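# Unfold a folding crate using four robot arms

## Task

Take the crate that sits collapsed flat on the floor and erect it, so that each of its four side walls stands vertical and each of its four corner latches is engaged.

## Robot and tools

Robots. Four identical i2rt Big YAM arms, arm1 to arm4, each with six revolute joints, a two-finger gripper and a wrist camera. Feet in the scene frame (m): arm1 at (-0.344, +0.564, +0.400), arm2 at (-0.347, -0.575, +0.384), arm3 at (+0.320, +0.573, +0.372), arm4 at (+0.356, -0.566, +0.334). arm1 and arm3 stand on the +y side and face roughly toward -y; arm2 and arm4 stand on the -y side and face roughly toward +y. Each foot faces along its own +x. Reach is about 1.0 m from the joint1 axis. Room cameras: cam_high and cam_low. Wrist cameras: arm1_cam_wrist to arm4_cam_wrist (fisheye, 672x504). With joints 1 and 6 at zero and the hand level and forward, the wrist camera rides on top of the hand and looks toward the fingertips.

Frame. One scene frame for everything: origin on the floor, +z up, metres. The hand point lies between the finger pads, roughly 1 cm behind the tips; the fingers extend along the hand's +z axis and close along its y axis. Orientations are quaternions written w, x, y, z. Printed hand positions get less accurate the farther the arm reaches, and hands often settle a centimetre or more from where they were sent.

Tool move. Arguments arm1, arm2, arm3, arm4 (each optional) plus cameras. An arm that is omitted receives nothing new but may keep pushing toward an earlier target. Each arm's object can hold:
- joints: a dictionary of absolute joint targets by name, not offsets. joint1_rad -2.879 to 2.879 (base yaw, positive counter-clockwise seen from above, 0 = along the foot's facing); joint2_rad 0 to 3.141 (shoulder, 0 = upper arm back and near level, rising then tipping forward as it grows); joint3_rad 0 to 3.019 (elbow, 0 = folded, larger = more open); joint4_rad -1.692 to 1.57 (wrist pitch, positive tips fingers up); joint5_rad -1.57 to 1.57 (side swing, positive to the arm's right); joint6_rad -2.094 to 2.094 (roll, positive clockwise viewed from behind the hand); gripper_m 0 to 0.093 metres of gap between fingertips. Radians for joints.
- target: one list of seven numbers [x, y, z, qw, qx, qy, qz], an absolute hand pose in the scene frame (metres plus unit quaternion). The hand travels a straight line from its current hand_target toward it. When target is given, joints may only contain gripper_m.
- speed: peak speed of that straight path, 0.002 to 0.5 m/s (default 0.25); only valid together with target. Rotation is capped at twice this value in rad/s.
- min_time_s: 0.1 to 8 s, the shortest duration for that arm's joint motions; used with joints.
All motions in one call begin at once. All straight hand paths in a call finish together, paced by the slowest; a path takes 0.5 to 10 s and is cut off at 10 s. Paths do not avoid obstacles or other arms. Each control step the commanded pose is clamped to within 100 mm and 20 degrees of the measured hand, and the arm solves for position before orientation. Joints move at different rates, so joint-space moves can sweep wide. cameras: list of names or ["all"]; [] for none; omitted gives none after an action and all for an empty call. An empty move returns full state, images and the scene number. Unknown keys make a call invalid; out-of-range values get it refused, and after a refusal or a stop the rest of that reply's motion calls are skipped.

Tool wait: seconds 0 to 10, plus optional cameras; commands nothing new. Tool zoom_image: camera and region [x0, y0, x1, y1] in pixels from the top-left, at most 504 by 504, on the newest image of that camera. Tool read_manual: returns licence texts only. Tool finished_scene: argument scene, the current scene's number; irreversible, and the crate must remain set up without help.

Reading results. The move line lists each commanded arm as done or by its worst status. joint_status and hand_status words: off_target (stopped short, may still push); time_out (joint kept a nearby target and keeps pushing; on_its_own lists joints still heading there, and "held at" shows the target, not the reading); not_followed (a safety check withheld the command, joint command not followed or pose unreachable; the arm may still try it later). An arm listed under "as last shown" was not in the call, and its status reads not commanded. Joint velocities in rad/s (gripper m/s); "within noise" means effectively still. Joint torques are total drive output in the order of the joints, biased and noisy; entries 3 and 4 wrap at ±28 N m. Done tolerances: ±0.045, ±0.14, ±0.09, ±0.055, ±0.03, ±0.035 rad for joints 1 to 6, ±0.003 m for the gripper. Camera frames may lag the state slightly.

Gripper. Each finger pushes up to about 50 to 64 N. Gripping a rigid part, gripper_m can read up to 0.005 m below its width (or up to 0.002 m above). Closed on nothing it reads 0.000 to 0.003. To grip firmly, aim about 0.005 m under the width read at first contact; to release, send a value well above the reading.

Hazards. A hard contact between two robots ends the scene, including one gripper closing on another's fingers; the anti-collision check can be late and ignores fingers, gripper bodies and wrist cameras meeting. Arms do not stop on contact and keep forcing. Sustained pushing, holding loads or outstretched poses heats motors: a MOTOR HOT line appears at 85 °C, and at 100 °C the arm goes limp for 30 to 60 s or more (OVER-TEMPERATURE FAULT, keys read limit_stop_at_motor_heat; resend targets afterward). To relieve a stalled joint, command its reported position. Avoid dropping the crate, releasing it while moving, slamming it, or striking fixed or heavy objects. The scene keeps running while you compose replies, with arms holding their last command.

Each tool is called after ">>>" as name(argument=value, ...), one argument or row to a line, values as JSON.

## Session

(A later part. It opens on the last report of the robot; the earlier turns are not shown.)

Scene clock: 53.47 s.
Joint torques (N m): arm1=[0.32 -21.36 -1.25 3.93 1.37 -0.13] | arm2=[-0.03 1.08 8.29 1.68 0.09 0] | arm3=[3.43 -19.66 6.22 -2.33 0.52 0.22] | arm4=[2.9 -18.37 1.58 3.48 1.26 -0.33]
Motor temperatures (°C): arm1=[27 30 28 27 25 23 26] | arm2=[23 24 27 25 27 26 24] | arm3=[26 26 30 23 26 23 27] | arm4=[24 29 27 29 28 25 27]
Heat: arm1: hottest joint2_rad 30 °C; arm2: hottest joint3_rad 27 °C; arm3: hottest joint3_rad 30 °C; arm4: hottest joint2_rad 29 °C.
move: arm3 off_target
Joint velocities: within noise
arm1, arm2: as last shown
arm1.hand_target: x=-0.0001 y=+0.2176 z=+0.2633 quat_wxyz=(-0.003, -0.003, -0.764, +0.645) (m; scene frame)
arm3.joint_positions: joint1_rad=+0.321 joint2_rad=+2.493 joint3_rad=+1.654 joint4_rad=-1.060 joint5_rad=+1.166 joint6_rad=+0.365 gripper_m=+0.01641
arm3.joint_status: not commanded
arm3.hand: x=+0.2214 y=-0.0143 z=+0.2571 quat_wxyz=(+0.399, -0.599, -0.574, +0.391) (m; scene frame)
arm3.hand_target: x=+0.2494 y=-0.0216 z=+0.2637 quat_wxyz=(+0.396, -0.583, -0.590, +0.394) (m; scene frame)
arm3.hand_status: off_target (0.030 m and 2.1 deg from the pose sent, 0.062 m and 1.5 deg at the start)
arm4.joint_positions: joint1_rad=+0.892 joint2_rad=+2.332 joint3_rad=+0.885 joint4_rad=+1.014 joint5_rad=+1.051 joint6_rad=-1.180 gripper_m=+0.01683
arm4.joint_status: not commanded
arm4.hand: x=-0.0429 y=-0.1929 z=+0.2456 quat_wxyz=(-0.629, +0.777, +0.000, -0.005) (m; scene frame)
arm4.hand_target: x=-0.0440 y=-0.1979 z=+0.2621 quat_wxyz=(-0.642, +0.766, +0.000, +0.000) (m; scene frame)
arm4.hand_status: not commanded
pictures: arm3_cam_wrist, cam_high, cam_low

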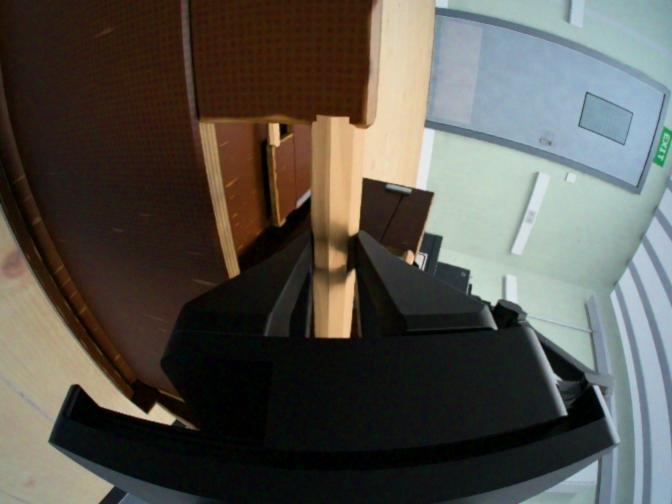

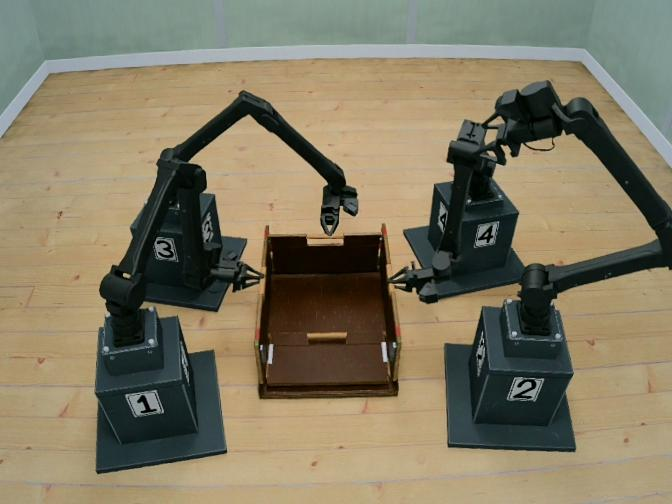

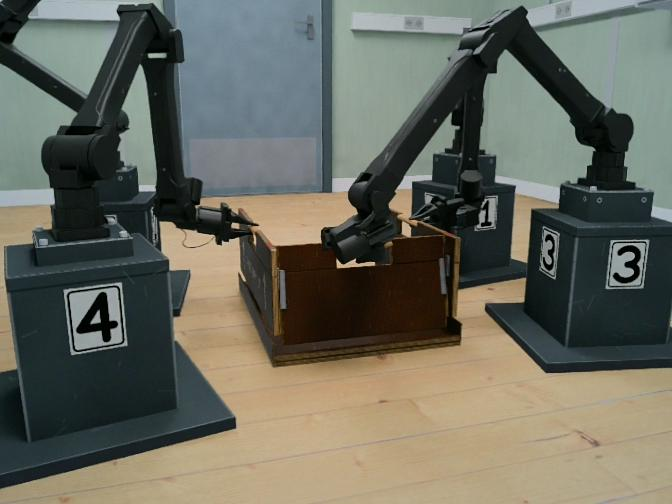

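Push further; bring arm2 to hover.

>>> move(
  arm3={"target":[0.285,-0.022,0.264,-0.385,0.593,0.593,-0.385],"speed":0.06},
)

>>> move(
  arm3={"target":[0.310,-0.022,0.264,-0.375,0.599,0.599,-0.375],"speed":0.05},
  arm2={"target":[-0.10,-0.02,0.38,0,0.7071,-0.7071,0],"speed":0.4,"joints":{"gripper_m":0.045}},
  cameras=["cam_low","cam_high"],
)

>>> zoom_image(
  camera="cam_high",
  region=[240, 210, 430, 410],
)

Scene clock: 55.97 s.
Joint torques (N m): arm1=[0.67 -21.89 -1.13 3.89 1.34 -0.1] | arm2=[-0.09 1.14 8.29 1.69 0.09 -0.01] | arm3=[2.61 -18.73 6.8 -2.02 0.21 0.24] | arm4=[2.84 -18.37 1.58 3.47 1.25 -0.33]
Motor temperatures (°C): arm1=[27 31 28 27 25 23 26] | arm2=[23 24 27 25 27 26 24] | arm3=[26 26 30 23 26 23 28] | arm4=[24 29 27 29 28 25 27]
Heat: arm1: hottest joint2_rad 31 °C; arm2: hottest joint3_rad 27 °C; arm3: hottest joint3_rad 30 °C; arm4: hottest joint2_rad 29 °C.
move: arm3 off_target
Joint velocities: within noise
arm1, arm2, arm4: as last shown
arm1.hand_target: x=-0.0001 y=+0.2175 z=+0.2633 quat_wxyz=(-0.003, -0.003, -0.764, +0.645) (m; scene frame)
arm3.joint_positions: joint1_rad=+0.382 joint2_rad=+2.499 joint3_rad=+1.691 joint4_rad=-1.175 joint5_rad=+1.123 joint6_rad=+0.466 gripper_m=+0.01596
arm3.joint_status: not commanded
arm3.hand: x=+0.2600 y=-0.0145 z=+0.2612 quat_wxyz=(+0.389, -0.603, -0.580, +0.386) (m; scene frame)
arm3.hand_target: x=+0.2844 y=-0.0215 z=+0.2644 quat_wxyz=(+0.385, -0.592, -0.593, +0.386) (m; scene frame)
arm3.hand_status: off_target (0.026 m and 1.9 deg from the pose sent, 0.064 m and 2.9 deg at the start)
pictures: none

Scene clock: 58.73 s.
Joint torques (N m): arm1=[0.32 -21.25 -1.28 4.01 1.38 -0.07] | arm2=[-0.79 -22.3 9.01 -0.1 -0.15 -0.13] | arm3=[5.48 -19.25 6.78 -2.32 -0.26 0.3] | arm4=[2.84 -18.43 1.63 3.45 1.23 -0.33]
Motor temperatures (°C): arm1=[27 31 28 27 25 23 26] | arm2=[23 24 27 25 27 26 24] | arm3=[26 27 30 23 26 23 28] | arm4=[24 29 27 29 28 25 27]
Heat: arm1: hottest joint2_rad 31 °C; arm2: hottest joint3_rad 27 °C; arm3: hottest joint3_rad 30 °C; arm4: hottest joint2_rad 29 °C.
move: arm2 off_target; arm3 off_target
Joint velocities: within noise
arm1: as last shown
arm1.joint_positions: joint1_rad=+0.912 joint2_rad=+2.541 joint3_rad=+0.821 joint4_rad=+1.290 joint5_rad=+1.048 joint6_rad=-1.196 gripper_m=+0.01707
arm1.hand_target: x=+0.0000 y=+0.2175 z=+0.2633 quat_wxyz=(-0.003, -0.003, -0.764, +0.645) (m; scene frame)
arm2.joint_positions: joint1_rad=-0.270 joint2_rad=+2.104 joint3_rad=+1.559 joint4_rad=-1.074 joint5_rad=+0.005 joint6_rad=-0.403 gripper_m=+0.04513
arm2.joint_status: all done
arm2.hand: x=-0.1131 y=-0.0360 z=+0.3612 quat_wxyz=(+0.021, +0.706, -0.708, +0.012) (m; scene frame)
arm2.hand_target: x=-0.1022 y=-0.0227 z=+0.3775 quat_wxyz=(+0.004, +0.706, -0.708, +0.003) (m; scene frame)
arm2.hand_status: off_target (0.028 m and 2.7 deg from the pose sent, 0.637 m and 59.2 deg at the start)
arm3.joint_positions: joint1_rad=+0.387 joint2_rad=+2.507 joint3_rad=+1.714 joint4_rad=-1.218 joint5_rad=+1.098 joint6_rad=+0.496 gripper_m=+0.01591
arm3.joint_status: not commanded
arm3.hand: x=+0.2646 y=-0.0146 z=+0.2609 quat_wxyz=(+0.389, -0.610, -0.579, +0.376) (m; scene frame)
arm3.hand_target: x=+0.3076 y=-0.0213 z=+0.2648 quat_wxyz=(+0.376, -0.597, -0.599, +0.379) (m; scene frame)
arm3.hand_status: off_target (0.046 m and 3.1 deg from the pose sent, 0.051 m and 3.0 deg at the start)
arm4.joint_positions: joint1_rad=+0.892 joint2_rad=+2.332 joint3_rad=+0.885 joint4_rad=+1.014 joint5_rad=+1.053 joint6_rad=-1.180 gripper_m=+0.01683
arm4.joint_status: not commanded
arm4.hand: x=-0.0427 y=-0.1929 z=+0.2457 quat_wxyz=(-0.629, +0.777, -0.001, -0.004) (m; scene frame)
arm4.hand_target: x=-0.0442 y=-0.1978 z=+0.2622 quat_wxyz=(-0.643, +0.766, +0.000, +0.000) (m; scene frame)
arm4.hand_status: not commanded
pictures: cam_high, cam_low

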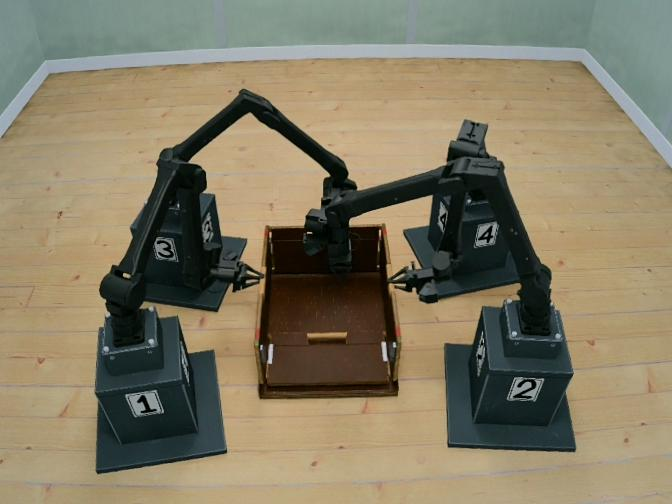

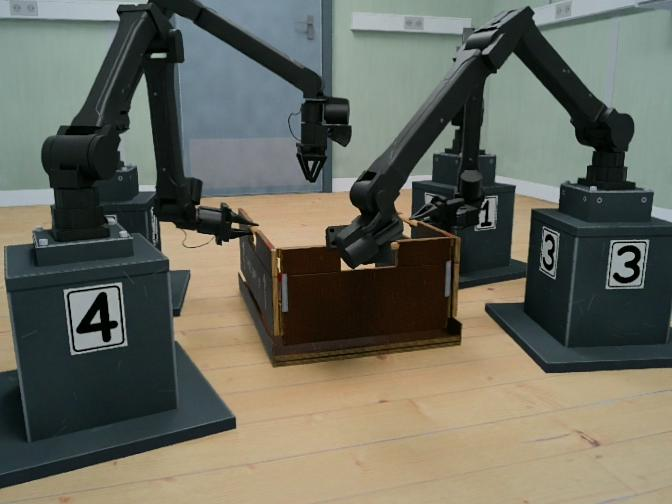

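Scaled by 2.520 from the camera's 672x504 image, which has a finer 960x720 frame.

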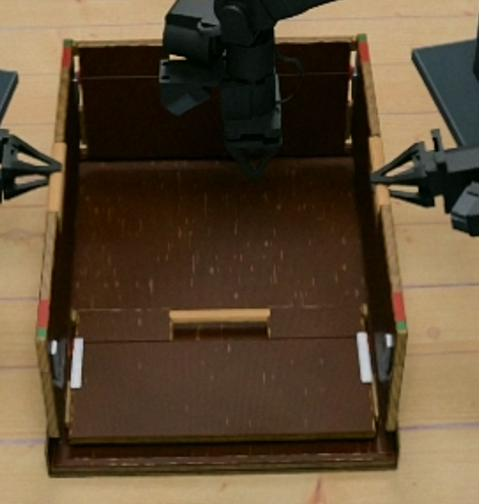

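>>> move(
  arm3={"target":[0.230,-0.022,0.264,-0.375,0.599,0.599,-0.375],"speed":0.1},
  arm2={"target":[-0.065,0.022,0.11,0,0.7071,-0.7071,0],"speed":0.25,"joints":{"gripper_m":0.045}},
  cameras=["arm2_cam_wrist","cam_high"],
)

Scene clock: 62.10 s.
Joint torques (N m): arm1=[0.85 -21.48 -1.21 4.03 1.36 -0.08] | arm2=[-0.73 -25.76 7.27 0.29 -0.15 -0.13] | arm3=[-4.19 -19.84 4.67 1.22 0.5 -0.42] | arm4=[2.84 -18.37 1.62 3.45 1.22 -0.33]
Motor temperatures (°C): arm1=[27 31 28 27 25 23 26] | arm2=[23 25 27 25 27 26 24] | arm3=[26 27 30 23 26 23 28] | arm4=[24 29 27 29 29 25 27]
Heat: arm1: hottest joint2_rad 31 °C; arm2: hottest joint3_rad 27 °C; arm3: hottest joint3_rad 30 °C; arm4: hottest joint2_rad 29 °C.
move: arm2 off_target; arm3 off_target
Joint velocities: within noise
arm1, arm4: as last shown
arm2.joint_positions: joint1_rad=-0.302 joint2_rad=+2.662 joint3_rad=+1.835 joint4_rad=-0.781 joint5_rad=+0.002 joint6_rad=-0.430 gripper_m=+0.04513
arm2.joint_status: all done
arm2.hand: x=-0.0745 y=+0.0028 z=+0.1007 quat_wxyz=(+0.017, +0.704, -0.710, +0.008) (m; scene frame)
arm2.hand_target: x=-0.0620 y=+0.0177 z=+0.1103 quat_wxyz=(+0.000, +0.704, -0.710, +0.000) (m; scene frame)
arm2.hand_status: off_target (0.023 m and 2.2 deg from the pose sent, 0.262 m and 2.7 deg at the start)
arm3.joint_positions: joint1_rad=+0.382 joint2_rad=+2.455 joint3_rad=+1.621 joint4_rad=-1.031 joint5_rad=+1.108 joint6_rad=+0.335 gripper_m=+0.01589
arm3.joint_status: not commanded
arm3.hand: x=+0.2612 y=-0.0149 z=+0.2612 quat_wxyz=(+0.371, -0.594, -0.602, +0.383) (m; scene frame)
arm3.hand_target: x=+0.2376 y=-0.0202 z=+0.2640 quat_wxyz=(+0.374, -0.600, -0.601, +0.374) (m; scene frame)
arm3.hand_status: off_target (0.032 m and 1.2 deg from the pose sent, 0.035 m and 3.1 deg at the start)
pictures: arm2_cam_wrist, cam_high

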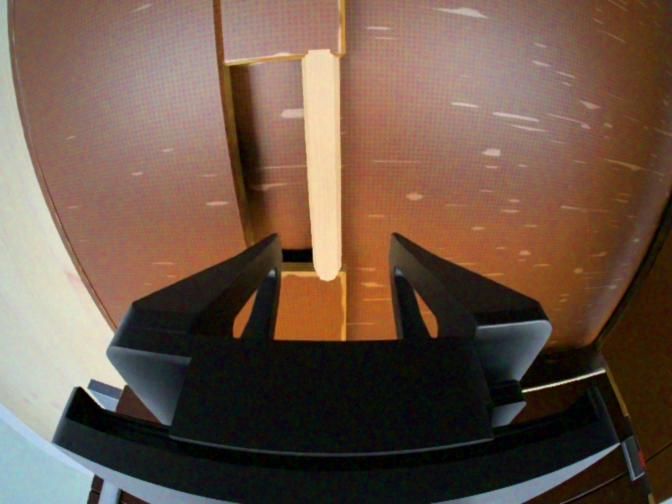

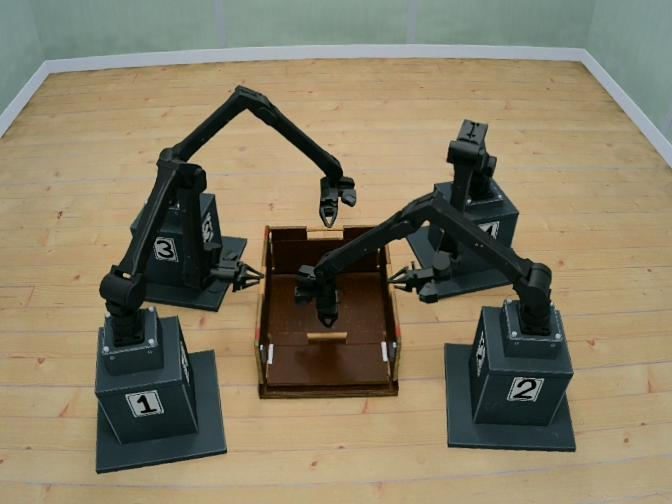

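>>> move(
  arm2={"target":[-0.071,0.034,0.038,0,0.7071,-0.7071,0],"speed":0.1,"joints":{"gripper_m":0.045}},
  arm3={"target":[0.265,-0.022,0.264,-0.375,0.599,0.599,-0.375],"speed":0.1},
)

>>> move(
  arm2={"joints":{"gripper_m":0.012}},
  cameras=["arm2_cam_wrist"],
)

Scene clock: 65.53 s.
Joint torques (N m): arm1=[0.5 -21.19 -1.25 3.99 1.36 -0.08] | arm2=[0.44 -25.52 7.38 0.43 -0.15 0.04] | arm3=[-0.5 -18.32 7.17 -1.46 0.54 0.1] | arm4=[2.9 -18.43 1.62 3.44 1.23 -0.33]
Motor temperatures (°C): arm1=[27 31 28 27 25 23 26] | arm2=[23 25 27 25 27 26 24] | arm3=[26 27 30 23 26 23 28] | arm4=[24 30 27 29 29 25 27]
Heat: arm1: hottest joint2_rad 31 °C; arm2: hottest joint3_rad 27 °C; arm3: hottest joint3_rad 30 °C; arm4: hottest joint2_rad 30 °C.
move: arm2 off_target; arm3 done
Joint velocities: within noise
arm1, arm4: as last shown
arm2.joint_positions: joint1_rad=-0.289 joint2_rad=+2.835 joint3_rad=+1.998 joint4_rad=-0.768 joint5_rad=+0.001 joint6_rad=-0.430 gripper_m=+0.04513
arm2.joint_status: all done
arm2.hand: x=-0.0777 y=+0.0175 z=+0.0328 quat_wxyz=(+0.016, +0.709, -0.705, +0.006) (m; scene frame)
arm2.hand_target: x=-0.0772 y=+0.0357 z=+0.0382 quat_wxyz=(+0.000, +0.710, -0.704, -0.001) (m; scene frame)
arm2.hand_status: off_target (0.019 m and 2.0 deg from the pose sent, 0.070 m and 2.2 deg at the start)
arm3.joint_positions: joint1_rad=+0.381 joint2_rad=+2.460 joint3_rad=+1.636 joint4_rad=-1.064 joint5_rad=+1.097 joint6_rad=+0.374 gripper_m=+0.01589
arm3.joint_status: not commanded
arm3.hand: x=+0.2612 y=-0.0147 z=+0.2619 quat_wxyz=(+0.370, -0.603, -0.595, +0.380) (m; scene frame)
arm3.hand_target: x=+0.2643 y=-0.0230 z=+0.2637 quat_wxyz=(+0.372, -0.601, -0.598, +0.377) (m; scene frame)
arm3.hand_status: done (0.009 m and 1.1 deg from the pose sent, 0.009 m and 1.2 deg at the start)
pictures: none

Scene clock: 66.30 s.
Joint torques (N m): arm1=[-0.03 -21.13 -1.14 3.9 1.36 -0.11] | arm2=[0.91 -25.52 7.36 0.46 0.12 0.03] | arm3=[-0.26 -18.37 7.19 -1.48 0.51 0.13] | arm4=[2.9 -18.43 1.62 3.45 1.22 -0.33]
Motor temperatures (°C): arm1=[27 31 28 27 25 23 26] | arm2=[23 25 27 25 27 26 24] | arm3=[26 27 30 23 26 23 28] | arm4=[24 30 27 29 29 25 27]
Heat: arm1: hottest joint2_rad 31 °C; arm2: hottest joint3_rad 27 °C; arm3: hottest joint3_rad 30 °C; arm4: hottest joint2_rad 30 °C.
move: arm2 off_target
Joint velocities: within noise
arm1, arm3, arm4: as last shown
arm2.joint_positions: joint1_rad=-0.286 joint2_rad=+2.835 joint3_rad=+1.998 joint4_rad=-0.769 joint5_rad=-0.013 joint6_rad=-0.432 gripper_m=+0.01719
arm2.joint_status: gripper_m off_target (ended at +0.01722, target +0.01200)
arm2.hand: x=-0.0819 y=+0.0189 z=+0.0328 quat_wxyz=(+0.019, +0.711, -0.703, +0.000) (m; scene frame)
arm2.hand_target: x=-0.0774 y=+0.0357 z=+0.0382 quat_wxyz=(+0.002, +0.710, -0.704, -0.004) (m; scene frame)
arm2.hand_status: not commanded
pictures: arm2_cam_wrist

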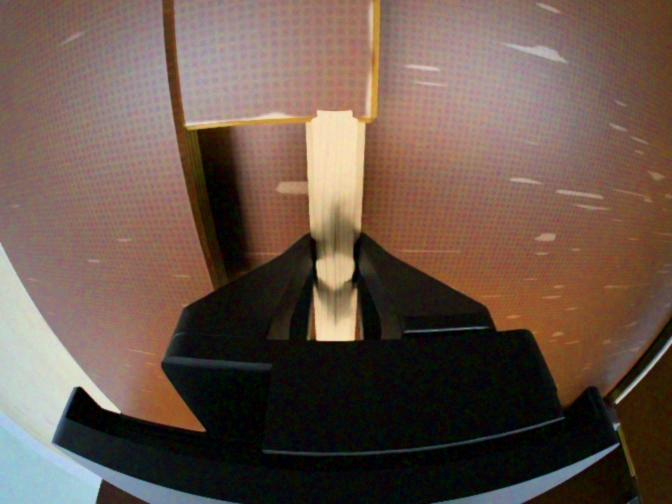

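Gripped. Repeat the arc and push; open arm3 and raise it meanwhile.

>>> move(
  arm2={"target":[-0.101,0.036,0.143,-0.183,0.683,-0.683,0.183],"speed":0.15},
  arm3={"joints":{"gripper_m":0.05}},
)

>>> move(
  arm2={"target":[-0.145,0.036,0.216,-0.299,0.641,-0.641,0.299],"speed":0.15},
  arm3={"target":[0.325,-0.022,0.37,-0.375,0.599,0.599,-0.375],"speed":0.15},
)

>>> move(
  arm2={"target":[-0.200,0.036,0.250,-0.365,0.605,-0.605,0.365],"speed":0.15},
)

>>> move(
  arm2={"target":[-0.245,0.036,0.259,-0.400,0.583,-0.583,0.400],"speed":0.12},
)

>>> move(
  arm2={"target":[-0.300,0.036,0.262,-0.400,0.583,-0.583,0.400],"speed":0.08},
)

>>> move(
  arm2={"target":[-0.332,0.036,0.262,-0.390,0.590,-0.590,0.390],"speed":0.06},
)

>>> move(
  arm2={"target":[-0.354,0.036,0.262,-0.380,0.596,-0.596,0.380],"speed":0.06},
  cameras=["cam_high","cam_low"],
)

>>> zoom_image(
  camera="cam_high",
  region=[240, 210, 430, 410],
)

Scene clock: 70.90 s.
Joint torques (N m): arm1=[0.09 -21.25 -1.44 3.9 1.33 -0.11] | arm2=[0.79 -28.22 4.41 0.59 1.32 0.09] | arm3=[-0.26 -18.37 7.06 -0.69 0.54 0.11] | arm4=[2.84 -18.43 1.62 3.45 1.22 -0.33]
Motor temperatures (°C): arm1=[27 31 28 27 25 23 26] | arm2=[23 25 27 24 27 26 25] | arm3=[26 28 30 23 26 23 28] | arm4=[24 30 27 30 29 25 28]
Heat: arm1: hottest joint2_rad 31 °C; arm2: hottest joint3_rad 27 °C; arm3: hottest joint3_rad 30 °C; arm4: hottest joint2_rad 30 °C.
move: arm2 off_target; arm3 done
Joint velocities: within noise
arm1.joint_positions: joint1_rad=+0.912 joint2_rad=+2.541 joint3_rad=+0.821 joint4_rad=+1.290 joint5_rad=+1.048 joint6_rad=-1.196 gripper_m=+0.01707
arm1.joint_status: not commanded
arm1.hand: x=-0.0030 y=+0.2178 z=+0.2437 quat_wxyz=(+0.001, +0.006, -0.775, +0.631) (m; scene frame)
arm1.hand_target: x=+0.0000 y=+0.2175 z=+0.2633 quat_wxyz=(-0.003, -0.003, -0.764, +0.645) (m; scene frame)
arm1.hand_status: not commanded
arm2.joint_positions: joint1_rad=-0.134 joint2_rad=+2.619 joint3_rad=+1.700 joint4_rad=-0.548 joint5_rad=+0.482 joint6_rad=-0.308 gripper_m=+0.01711
arm2.joint_status: not commanded
arm2.hand: x=-0.0977 y=+0.0195 z=+0.1146 quat_wxyz=(-0.158, +0.690, -0.682, +0.186) (m; scene frame)
arm2.hand_target: x=-0.0962 y=+0.0355 z=+0.1425 quat_wxyz=(-0.183, +0.684, -0.682, +0.184) (m; scene frame)
arm2.hand_status: off_target (0.033 m and 3.0 deg from the pose sent, 0.113 m and 31.5 deg at the start)
arm3.joint_positions: joint1_rad=+0.373 joint2_rad=+2.460 joint3_rad=+1.639 joint4_rad=-1.084 joint5_rad=+1.095 joint6_rad=+0.365 gripper_m=+0.04989
arm3.joint_status: all done
arm3.hand: x=+0.2565 y=-0.0125 z=+0.2633 quat_wxyz=(+0.379, -0.600, -0.598, +0.373) (m; scene frame)
arm3.hand_target: x=+0.2598 y=-0.0226 z=+0.2638 quat_wxyz=(+0.375, -0.601, -0.599, +0.374) (m; scene frame)
arm3.hand_status: not commanded
arm4: as last shown
pictures: none

Scene clock: 72.93 s.
Joint torques (N m): arm1=[0.79 -21.36 -1.33 3.88 1.39 -0.09] | arm2=[0.97 -28.22 4.7 -0.12 1.33 0.11] | arm3=[-0.09 -20.42 8.21 -1.17 0.4 0.23] | arm4=[2.84 -18.43 1.62 3.44 1.22 -0.33]
Motor temperatures (°C): arm1=[27 31 28 27 25 23 26] | arm2=[23 26 27 24 27 26 25] | arm3=[26 28 30 23 26 23 28] | arm4=[24 30 27 30 29 25 28]
Heat: arm1: hottest joint2_rad 31 °C; arm2: hottest joint3_rad 27 °C; arm3: hottest joint3_rad 30 °C; arm4: hottest joint2_rad 30 °C.
move: arm2 off_target; arm3 off_target
Joint velocities: within noise
arm1, arm4: as last shown
arm2.joint_positions: joint1_rad=+0.011 joint2_rad=+2.535 joint3_rad=+1.602 joint4_rad=-0.548 joint5_rad=+0.847 joint6_rad=-0.177 gripper_m=+0.01706
arm2.joint_status: not commanded
arm2.hand: x=-0.1393 y=+0.0199 z=+0.1800 quat_wxyz=(-0.277, +0.647, -0.640, +0.307) (m; scene frame)
arm2.hand_target: x=-0.1421 y=+0.0358 z=+0.2140 quat_wxyz=(-0.298, +0.640, -0.641, +0.301) (m; scene frame)
arm2.hand_status: off_target (0.040 m and 2.8 deg from the pose sent, 0.113 m and 22.0 deg at the start)
arm3.joint_positions: joint1_rad=+0.473 joint2_rad=+2.363 joint3_rad=+1.713 joint4_rad=-1.462 joint5_rad=+1.060 joint6_rad=+0.549 gripper_m=+0.04989
arm3.joint_status: not commanded
arm3.hand: x=+0.3158 y=-0.0080 z=+0.3521 quat_wxyz=(+0.395, -0.587, -0.605, +0.365) (m; scene frame)
arm3.hand_target: x=+0.3255 y=-0.0222 z=+0.3699 quat_wxyz=(+0.375, -0.599, -0.600, +0.376) (m; scene frame)
arm3.hand_status: off_target (0.024 m and 3.0 deg from the pose sent, 0.127 m and 0.6 deg at the start)
pictures: none

Scene clock: 74.47 s.
Joint torques (N m): arm1=[0.26 -21.42 -1.17 3.97 1.35 -0.05] | arm2=[1.49 -27.4 5.74 -0.99 0.67 0.26] | arm3=[0.15 -20.6 8.12 -1.14 0.4 0.26] | arm4=[2.84 -18.37 1.63 3.45 1.22 -0.33]
Motor temperatures (°C): arm1=[27 31 28 27 25 23 26] | arm2=[23 26 27 24 27 26 25] | arm3=[26 27 30 23 26 23 28] | arm4=[24 30 27 30 29 25 28]
Heat: arm1: hottest joint2_rad 31 °C; arm2: hottest joint3_rad 27 °C; arm3: hottest joint3_rad 30 °C; arm4: hottest joint2_rad 30 °C.
move: arm2 off_target
Joint velocities: within noise
arm1, arm4: as last shown
arm2.joint_positions: joint1_rad=+0.130 joint2_rad=+2.527 joint3_rad=+1.613 joint4_rad=-0.699 joint5_rad=+1.087 joint6_rad=+0.011 gripper_m=+0.01705
arm2.joint_status: not commanded
arm2.hand: x=-0.1884 y=+0.0211 z=+0.2204 quat_wxyz=(-0.354, +0.607, -0.603, +0.377) (m; scene frame)
arm2.hand_target: x=-0.1986 y=+0.0384 z=+0.2503 quat_wxyz=(-0.369, +0.603, -0.607, +0.364) (m; scene frame)
arm2.hand_status: off_target (0.035 m and 1.9 deg from the pose sent, 0.094 m and 13.7 deg at the start)
arm3.joint_positions: joint1_rad=+0.471 joint2_rad=+2.363 joint3_rad=+1.713 joint4_rad=-1.462 joint5_rad=+1.060 joint6_rad=+0.550 gripper_m=+0.04989
arm3.joint_status: not commanded
arm3.hand: x=+0.3149 y=-0.0080 z=+0.3521 quat_wxyz=(+0.395, -0.588, -0.604, +0.365) (m; scene frame)
arm3.hand_target: x=+0.3246 y=-0.0222 z=+0.3699 quat_wxyz=(+0.375, -0.599, -0.599, +0.376) (m; scene frame)
arm3.hand_status: not commanded
pictures: none

Scene clock: 76.00 s.
Joint torques (N m): arm1=[0.38 -21.07 -1.28 3.92 1.34 -0.11] | arm2=[1.61 -25.52 6.34 -1.09 0.86 0.22] | arm3=[0.21 -20.54 8.18 -1.22 0.42 0.25] | arm4=[2.9 -18.37 1.68 3.41 1.22 -0.33]
Motor temperatures (°C): arm1=[27 31 28 27 25 23 26] | arm2=[23 26 27 24 27 26 25] | arm3=[26 27 30 23 26 23 27] | arm4=[24 30 27 30 29 25 28]
Heat: arm1: hottest joint2_rad 31 °C; arm2: hottest joint3_rad 27 °C; arm3: hottest joint3_rad 30 °C; arm4: hottest joint2_rad 30 °C.
move: arm2 off_target
Joint velocities: within noise
arm1: as last shown
arm2.joint_positions: joint1_rad=+0.218 joint2_rad=+2.561 joint3_rad=+1.691 joint4_rad=-0.970 joint5_rad=+1.183 joint6_rad=+0.252 gripper_m=+0.01708
arm2.joint_status: not commanded
arm2.hand: x=-0.2330 y=+0.0211 z=+0.2394 quat_wxyz=(-0.386, +0.587, -0.581, +0.411) (m; scene frame)
arm2.hand_target: x=-0.2452 y=+0.0355 z=+0.2580 quat_wxyz=(-0.399, +0.584, -0.583, +0.400) (m; scene frame)
arm2.hand_status: off_target (0.027 m and 2.1 deg from the pose sent, 0.070 m and 6.9 deg at the start)
arm3.joint_positions: joint1_rad=+0.470 joint2_rad=+2.363 joint3_rad=+1.713 joint4_rad=-1.462 joint5_rad=+1.060 joint6_rad=+0.550 gripper_m=+0.04989
arm3.joint_status: not commanded
arm3.hand: x=+0.3140 y=-0.0080 z=+0.3521 quat_wxyz=(+0.395, -0.588, -0.604, +0.365) (m; scene frame)
arm3.hand_target: x=+0.3236 y=-0.0222 z=+0.3699 quat_wxyz=(+0.376, -0.600, -0.598, +0.375) (m; scene frame)
arm3.hand_status: not commanded
arm4.joint_positions: joint1_rad=+0.892 joint2_rad=+2.332 joint3_rad=+0.883 joint4_rad=+1.015 joint5_rad=+1.053 joint6_rad=-1.180 gripper_m=+0.01683
arm4.joint_status: not commanded
arm4.hand: x=-0.0421 y=-0.1931 z=+0.2456 quat_wxyz=(-0.629, +0.777, -0.001, -0.004) (m; scene frame)
arm4.hand_target: x=-0.0439 y=-0.1979 z=+0.2622 quat_wxyz=(-0.643, +0.766, +0.000, +0.000) (m; scene frame)
arm4.hand_status: not commanded
pictures: none

Scene clock: 77.60 s.
Joint torques (N m): arm1=[-0.03 -20.54 -1.31 3.81 1.32 -0.1] | arm2=[4.6 -26.11 6.61 -1.11 0.09 0.36] | arm3=[0.56 -20.72 8.17 -1.06 0.4 0.24] | arm4=[2.9 -18.37 1.69 3.41 1.22 -0.33]
Motor temperatures (°C): arm1=[27 31 28 27 25 23 26] | arm2=[23 26 27 24 27 26 25] | arm3=[26 27 30 23 26 23 27] | arm4=[24 30 27 30 29 25 28]
Heat: arm1: hottest joint2_rad 31 °C; arm2: hottest joint3_rad 27 °C; arm3: hottest joint3_rad 30 °C; arm4: hottest joint2_rad 30 °C.
move: arm2 off_target
Joint velocities: within noise
arm1, arm3, arm4: as last shown
arm1.hand_target: x=+0.0000 y=+0.2175 z=+0.2633 quat_wxyz=(-0.004, -0.003, -0.764, +0.645) (m; scene frame)
arm2.joint_positions: joint1_rad=+0.270 joint2_rad=+2.599 joint3_rad=+1.785 joint4_rad=-1.214 joint5_rad=+1.173 joint6_rad=+0.453 gripper_m=+0.01705
arm2.joint_status: not commanded
arm2.hand: x=-0.2644 y=+0.0220 z=+0.2476 quat_wxyz=(-0.386, +0.577, -0.584, +0.421) (m; scene frame)
arm2.hand_target: x=-0.2986 y=+0.0357 z=+0.2623 quat_wxyz=(-0.401, +0.583, -0.583, +0.400) (m; scene frame)
arm2.hand_status: off_target (0.041 m and 3.0 deg from the pose sent, 0.072 m and 2.1 deg at the start)
pictures: none

Scene clock: 78.90 s.
Joint torques (N m): arm1=[0.15 -21.07 -1.25 3.81 1.3 -0.11] | arm2=[3.78 -25.47 7.19 -1.14 0.02 0.27] | arm3=[0.5 -20.42 8.09 -1.2 0.4 0.23] | arm4=[2.78 -18.43 1.68 3.38 1.22 -0.32]
Motor temperatures (°C): arm1=[27 31 28 27 25 23 26] | arm2=[23 27 27 24 27 26 25] | arm3=[26 27 30 23 26 23 27] | arm4=[24 30 27 30 29 25 28]
Heat: arm1: hottest joint2_rad 31 °C; arm2: hottest joint2_rad 27 °C; arm3: hottest joint3_rad 30 °C; arm4: hottest joint2_rad 30 °C.
move: arm2 off_target
Joint velocities: within noise
arm1.joint_positions: joint1_rad=+0.910 joint2_rad=+2.541 joint3_rad=+0.821 joint4_rad=+1.290 joint5_rad=+1.050 joint6_rad=-1.196 gripper_m=+0.01707
arm1.joint_status: not commanded
arm1.hand: x=-0.0038 y=+0.2173 z=+0.2438 quat_wxyz=(+0.002, +0.005, -0.775, +0.632) (m; scene frame)
arm1.hand_target: x=-0.0004 y=+0.2169 z=+0.2634 quat_wxyz=(-0.003, -0.004, -0.764, +0.645) (m; scene frame)
arm1.hand_status: not commanded
arm2.joint_positions: joint1_rad=+0.327 joint2_rad=+2.604 joint3_rad=+1.815 joint4_rad=-1.303 joint5_rad=+1.127 joint6_rad=+0.524 gripper_m=+0.01663
arm2.joint_status: not commanded
arm2.hand: x=-0.3009 y=+0.0215 z=+0.2507 quat_wxyz=(-0.379, +0.586, -0.586, +0.412) (m; scene frame)
arm2.hand_target: x=-0.3307 y=+0.0354 z=+0.2628 quat_wxyz=(-0.392, +0.590, -0.588, +0.391) (m; scene frame)
arm2.hand_status: off_target (0.036 m and 2.9 deg from the pose sent, 0.071 m and 4.0 deg at the start)
arm3, arm4: as last shown
arm4.hand_target: x=-0.0437 y=-0.1977 z=+0.2622 quat_wxyz=(-0.642, +0.766, -0.001, +0.000) (m; scene frame)
pictures: none

Scene clock: 79.90 s.
Joint torques (N m): arm1=[0.09 -21.19 -1.21 3.88 1.27 -0.12] | arm2=[6.65 -25.29 7.34 -1.09 -0.87 0.33] | arm3=[0.15 -20.72 7.94 -1.35 0.42 0.23] | arm4=[2.84 -18.43 1.69 3.38 1.22 -0.32]
Motor temperatures (°C): arm1=[27 31 28 27 25 23 26] | arm2=[23 27 27 24 27 26 25] | arm3=[26 27 30 23 26 23 27] | arm4=[24 30 26 30 29 25 28]
Heat: arm1: hottest joint2_rad 31 °C; arm2: hottest joint2_rad 27 °C; arm3: hottest joint3_rad 30 °C; arm4: hottest joint2_rad 30 °C.
move: arm2 off_target
Joint velocities: within noise
arm1, arm3, arm4: as last shown
arm2.joint_positions: joint1_rad=+0.325 joint2_rad=+2.605 joint3_rad=+1.829 joint4_rad=-1.325 joint5_rad=+1.100 joint6_rad=+0.533 gripper_m=+0.01663
arm2.joint_status: not commanded
arm2.hand: x=-0.3020 y=+0.0213 z=+0.2506 quat_wxyz=(-0.368, +0.585, -0.594, +0.411) (m; scene frame)
arm2.hand_target: x=-0.3529 y=+0.0338 z=+0.2620 quat_wxyz=(-0.381, +0.598, -0.595, +0.379) (m; scene frame)
arm2.hand_status: off_target (0.055 m and 4.0 deg from the pose sent, 0.056 m and 4.1 deg at the start)
pictures: cam_high, cam_low

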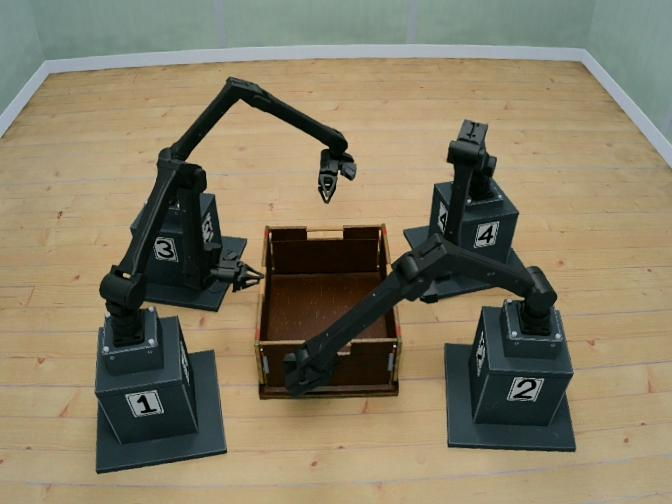

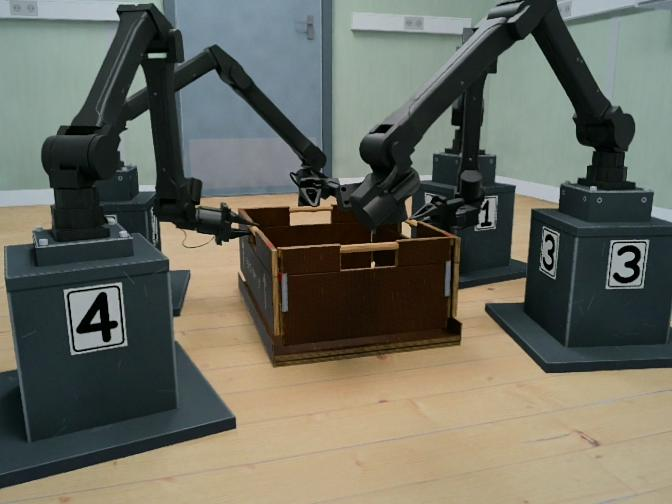

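Scaled by 2.520 from the camera's 672x504 image, which has a finer 960x720 frame.

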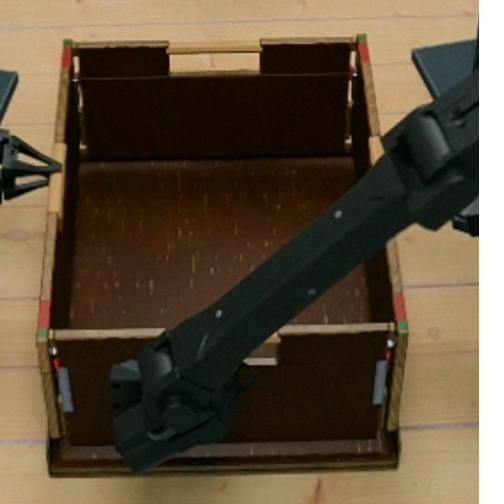

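Tug test, release, retreat.

>>> move(
  arm2={"target":[-0.265,0.036,0.262,-0.380,0.596,-0.596,0.380],"speed":0.08},
)

>>> move(
  arm2={"target":[-0.305,0.036,0.262,-0.380,0.596,-0.596,0.380],"speed":0.1},
)

>>> move(
  arm1={"joints":{"gripper_m":0.05}},
  arm2={"joints":{"gripper_m":0.05}},
  arm4={"joints":{"gripper_m":0.05}},
)

>>> move(
  arm1={"target":[-0.003,0.305,0.290,0,0,0.766,-0.643],"speed":0.15},
  arm4={"target":[-0.043,-0.285,0.290,-0.643,0.766,0,0],"speed":0.15},
  arm2={"target":[-0.365,0.036,0.36,-0.380,0.596,-0.596,0.380],"speed":0.15},
  cameras=["cam_high","cam_low"],
)

>>> zoom_image(
  camera="cam_high",
  region=[240, 210, 430, 410],
)

Scene clock: 84.50 s.
Joint torques (N m): arm1=[0.73 -21.48 -0.95 3.82 1.28 -0.1] | arm2=[-4.37 -25.7 5.64 1.2 0.37 -0.44] | arm3=[0.32 -20.31 8.08 -1.16 0.42 0.24] | arm4=[2.84 -18.43 1.68 3.4 1.22 -0.32]
Motor temperatures (°C): arm1=[27 32 28 27 25 23 26] | arm2=[23 27 27 24 27 26 25] | arm3=[26 27 30 23 26 23 27] | arm4=[24 30 26 30 29 25 28]
Heat: arm1: hottest joint2_rad 32 °C; arm2: hottest joint2_rad 27 °C; arm3: hottest joint3_rad 30 °C; arm4: hottest joint2_rad 30 °C.
move: arm2 off_target
Joint velocities: within noise
arm1, arm3, arm4: as last shown
arm2.joint_positions: joint1_rad=+0.320 joint2_rad=+2.536 joint3_rad=+1.702 joint4_rad=-1.082 joint5_rad=+1.117 joint6_rad=+0.350 gripper_m=+0.01662
arm2.joint_status: not commanded
arm2.hand: x=-0.2980 y=+0.0214 z=+0.2502 quat_wxyz=(-0.382, +0.609, -0.579, +0.385) (m; scene frame)
arm2.hand_target: x=-0.2721 y=+0.0342 z=+0.2622 quat_wxyz=(-0.380, +0.597, -0.597, +0.378) (m; scene frame)
arm2.hand_status: off_target (0.038 m and 2.6 deg from the pose sent, 0.041 m and 4.0 deg at the start)
pictures: none

Scene clock: 85.80 s.
Joint torques (N m): arm1=[0.44 -21.25 -1.25 3.9 1.29 -0.14] | arm2=[0.44 -24.53 7.5 -0.81 0.31 0.08] | arm3=[-0.44 -20.48 8.05 -1.14 0.42 0.25] | arm4=[2.84 -18.43 1.68 3.4 1.22 -0.33]
Motor temperatures (°C): arm1=[27 32 28 27 25 23 26] | arm2=[23 27 27 24 27 26 25] | arm3=[26 27 30 23 26 23 27] | arm4=[24 30 26 30 29 25 28]
Heat: arm1: hottest joint2_rad 32 °C; arm2: hottest joint2_rad 27 °C; arm3: hottest joint3_rad 30 °C; arm4: hottest joint2_rad 30 °C.
move: arm2 off_target
Joint velocities: within noise
arm1, arm3, arm4: as last shown
arm2.joint_positions: joint1_rad=+0.319 joint2_rad=+2.555 joint3_rad=+1.742 joint4_rad=-1.162 joint5_rad=+1.105 joint6_rad=+0.410 gripper_m=+0.01662
arm2.joint_status: not commanded
arm2.hand: x=-0.2980 y=+0.0212 z=+0.2508 quat_wxyz=(-0.374, +0.601, -0.587, +0.392) (m; scene frame)
arm2.hand_target: x=-0.3044 y=+0.0362 z=+0.2615 quat_wxyz=(-0.380, +0.598, -0.595, +0.380) (m; scene frame)
arm2.hand_status: off_target (0.020 m and 2.0 deg from the pose sent, 0.020 m and 2.6 deg at the start)
pictures: none

Scene clock: 86.57 s.
Joint torques (N m): arm1=[0.21 -19.19 -0.69 2.73 0.47 0.06] | arm2=[0.32 -24.53 6.95 -0.59 0.45 0.1] | arm3=[0.5 -20.37 7.95 -1.25 0.42 0.23] | arm4=[2.67 -16.44 2.37 2.21 0.17 0]
Motor temperatures (°C): arm1=[27 32 28 27 25 23 26] | arm2=[23 27 27 24 27 26 25] | arm3=[26 27 30 23 26 23 27] | arm4=[24 30 26 30 29 25 28]
Heat: arm1: hottest joint2_rad 32 °C; arm2: hottest joint2_rad 27 °C; arm3: hottest joint3_rad 30 °C; arm4: hottest joint2_rad 30 °C.
move: arm1 done; arm2 done; arm4 done
Joint velocities: within noise
arm1.joint_positions: joint1_rad=+0.913 joint2_rad=+2.519 joint3_rad=+0.804 joint4_rad=+1.318 joint5_rad=+1.070 joint6_rad=-1.222 gripper_m=+0.04994
arm1.joint_status: all done
arm1.hand: x=-0.0056 y=+0.2180 z=+0.2569 quat_wxyz=(+0.005, +0.002, -0.768, +0.640) (m; scene frame)
arm1.hand_target: x=-0.0037 y=+0.2196 z=+0.2623 quat_wxyz=(+0.003, +0.003, -0.765, +0.644) (m; scene frame)
arm1.hand_status: not commanded
arm2.joint_positions: joint1_rad=+0.319 joint2_rad=+2.555 joint3_rad=+1.749 joint4_rad=-1.167 joint5_rad=+1.100 joint6_rad=+0.410 gripper_m=+0.04986
arm2.joint_status: all done
arm2.hand: x=-0.2988 y=+0.0233 z=+0.2520 quat_wxyz=(-0.373, +0.601, -0.589, +0.391) (m; scene frame)
arm2.hand_target: x=-0.3044 y=+0.0358 z=+0.2612 quat_wxyz=(-0.379, +0.598, -0.595, +0.380) (m; scene frame)
arm2.hand_status: not commanded
arm3: as last shown
arm4.joint_positions: joint1_rad=+0.898 joint2_rad=+2.314 joint3_rad=+0.877 joint4_rad=+1.043 joint5_rad=+1.083 joint6_rad=-1.219 gripper_m=+0.04993
arm4.joint_status: all done
arm4.hand: x=-0.0421 y=-0.1939 z=+0.2595 quat_wxyz=(-0.640, +0.768, -0.004, +0.003) (m; scene frame)
arm4.hand_target: x=-0.0439 y=-0.1978 z=+0.2625 quat_wxyz=(-0.643, +0.766, +0.002, +0.003) (m; scene frame)
arm4.hand_status: not commanded
pictures: none

Scene clock: 88.60 s.
Joint torques (N m): arm1=[-0.15 -17.61 -0.66 1.35 0.62 0.23] | arm2=[0.09 -26.23 7.82 -0.88 0.4 0.18] | arm3=[0.15 -20.37 8.12 -1.17 0.43 0.23] | arm4=[2.14 -15.56 2.47 0.8 0.32 0.43]
Motor temperatures (°C): arm1=[27 32 28 27 25 23 26] | arm2=[23 27 27 24 27 26 25] | arm3=[26 27 30 23 26 23 27] | arm4=[24 30 26 29 29 25 28]
Heat: arm1: hottest joint2_rad 32 °C; arm2: hottest joint2_rad 27 °C; arm3: hottest joint3_rad 30 °C; arm4: hottest joint2_rad 30 °C.
move: arm1 done; arm2 off_target; arm4 done
Joint velocities: within noise
arm1.joint_positions: joint1_rad=+1.126 joint2_rad=+2.386 joint3_rad=+0.680 joint4_rad=+1.091 joint5_rad=+1.261 joint6_rad=-0.982 gripper_m=+0.04999
arm1.joint_status: not commanded
arm1.hand: x=-0.0046 y=+0.3013 z=+0.2884 quat_wxyz=(+0.005, +0.002, -0.765, +0.644) (m; scene frame)
arm1.hand_target: x=-0.0041 y=+0.3041 z=+0.2907 quat_wxyz=(+0.001, +0.000, -0.765, +0.644) (m; scene frame)
arm1.hand_status: done (0.004 m and 0.6 deg from the pose sent, 0.093 m and 0.8 deg at the start)
arm2.joint_positions: joint1_rad=+0.409 joint2_rad=+2.463 joint3_rad=+1.820 joint4_rad=-1.512 joint5_rad=+1.061 joint6_rad=+0.591 gripper_m=+0.04989
arm2.joint_status: not commanded
arm2.hand: x=-0.3557 y=+0.0220 z=+0.3383 quat_wxyz=(-0.369, +0.602, -0.584, +0.400) (m; scene frame)
arm2.hand_target: x=-0.3601 y=+0.0363 z=+0.3603 quat_wxyz=(-0.379, +0.593, -0.599, +0.381) (m; scene frame)
arm2.hand_status: off_target (0.027 m and 3.1 deg from the pose sent, 0.127 m and 1.8 deg at the start)
arm3: as last shown
arm4.joint_positions: joint1_rad=+1.090 joint2_rad=+2.180 joint3_rad=+0.765 joint4_rad=+0.851 joint5_rad=+1.249 joint6_rad=-1.039 gripper_m=+0.04997
arm4.joint_status: not commanded
arm4.hand: x=-0.0448 y=-0.2819 z=+0.2901 quat_wxyz=(-0.645, +0.765, +0.004, +0.003) (m; scene frame)
arm4.hand_target: x=-0.0437 y=-0.2846 z=+0.2909 quat_wxyz=(-0.644, +0.765, +0.001, +0.000) (m; scene frame)
arm4.hand_status: done (0.004 m and 0.6 deg from the pose sent, 0.096 m and 0.7 deg at the start)
pictures: cam_high, cam_low

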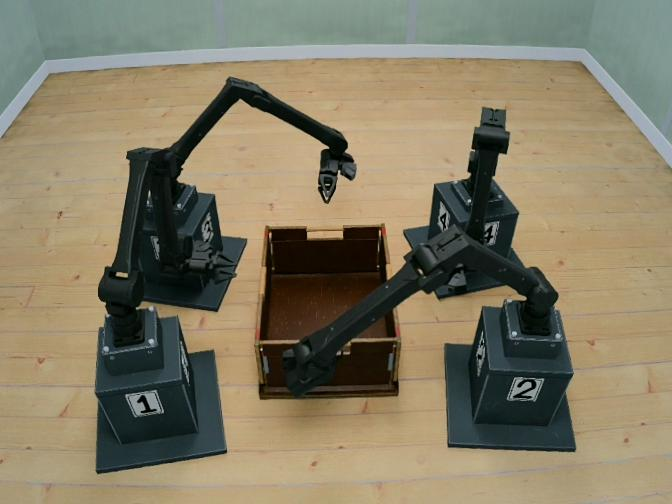

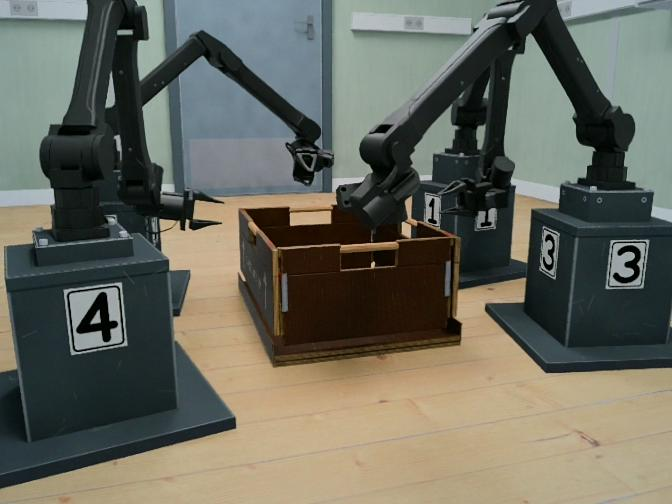

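Scaled by 2.520 from the camera's 672x504 image, which has a finer 960x720 frame.

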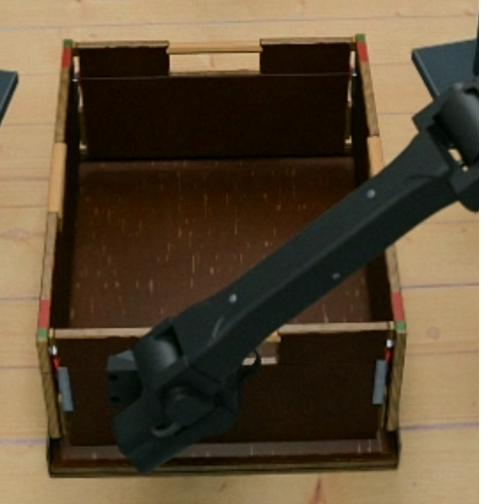

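>>> finished_scene(
  scene=2,
)

The scene is finished: the task was done.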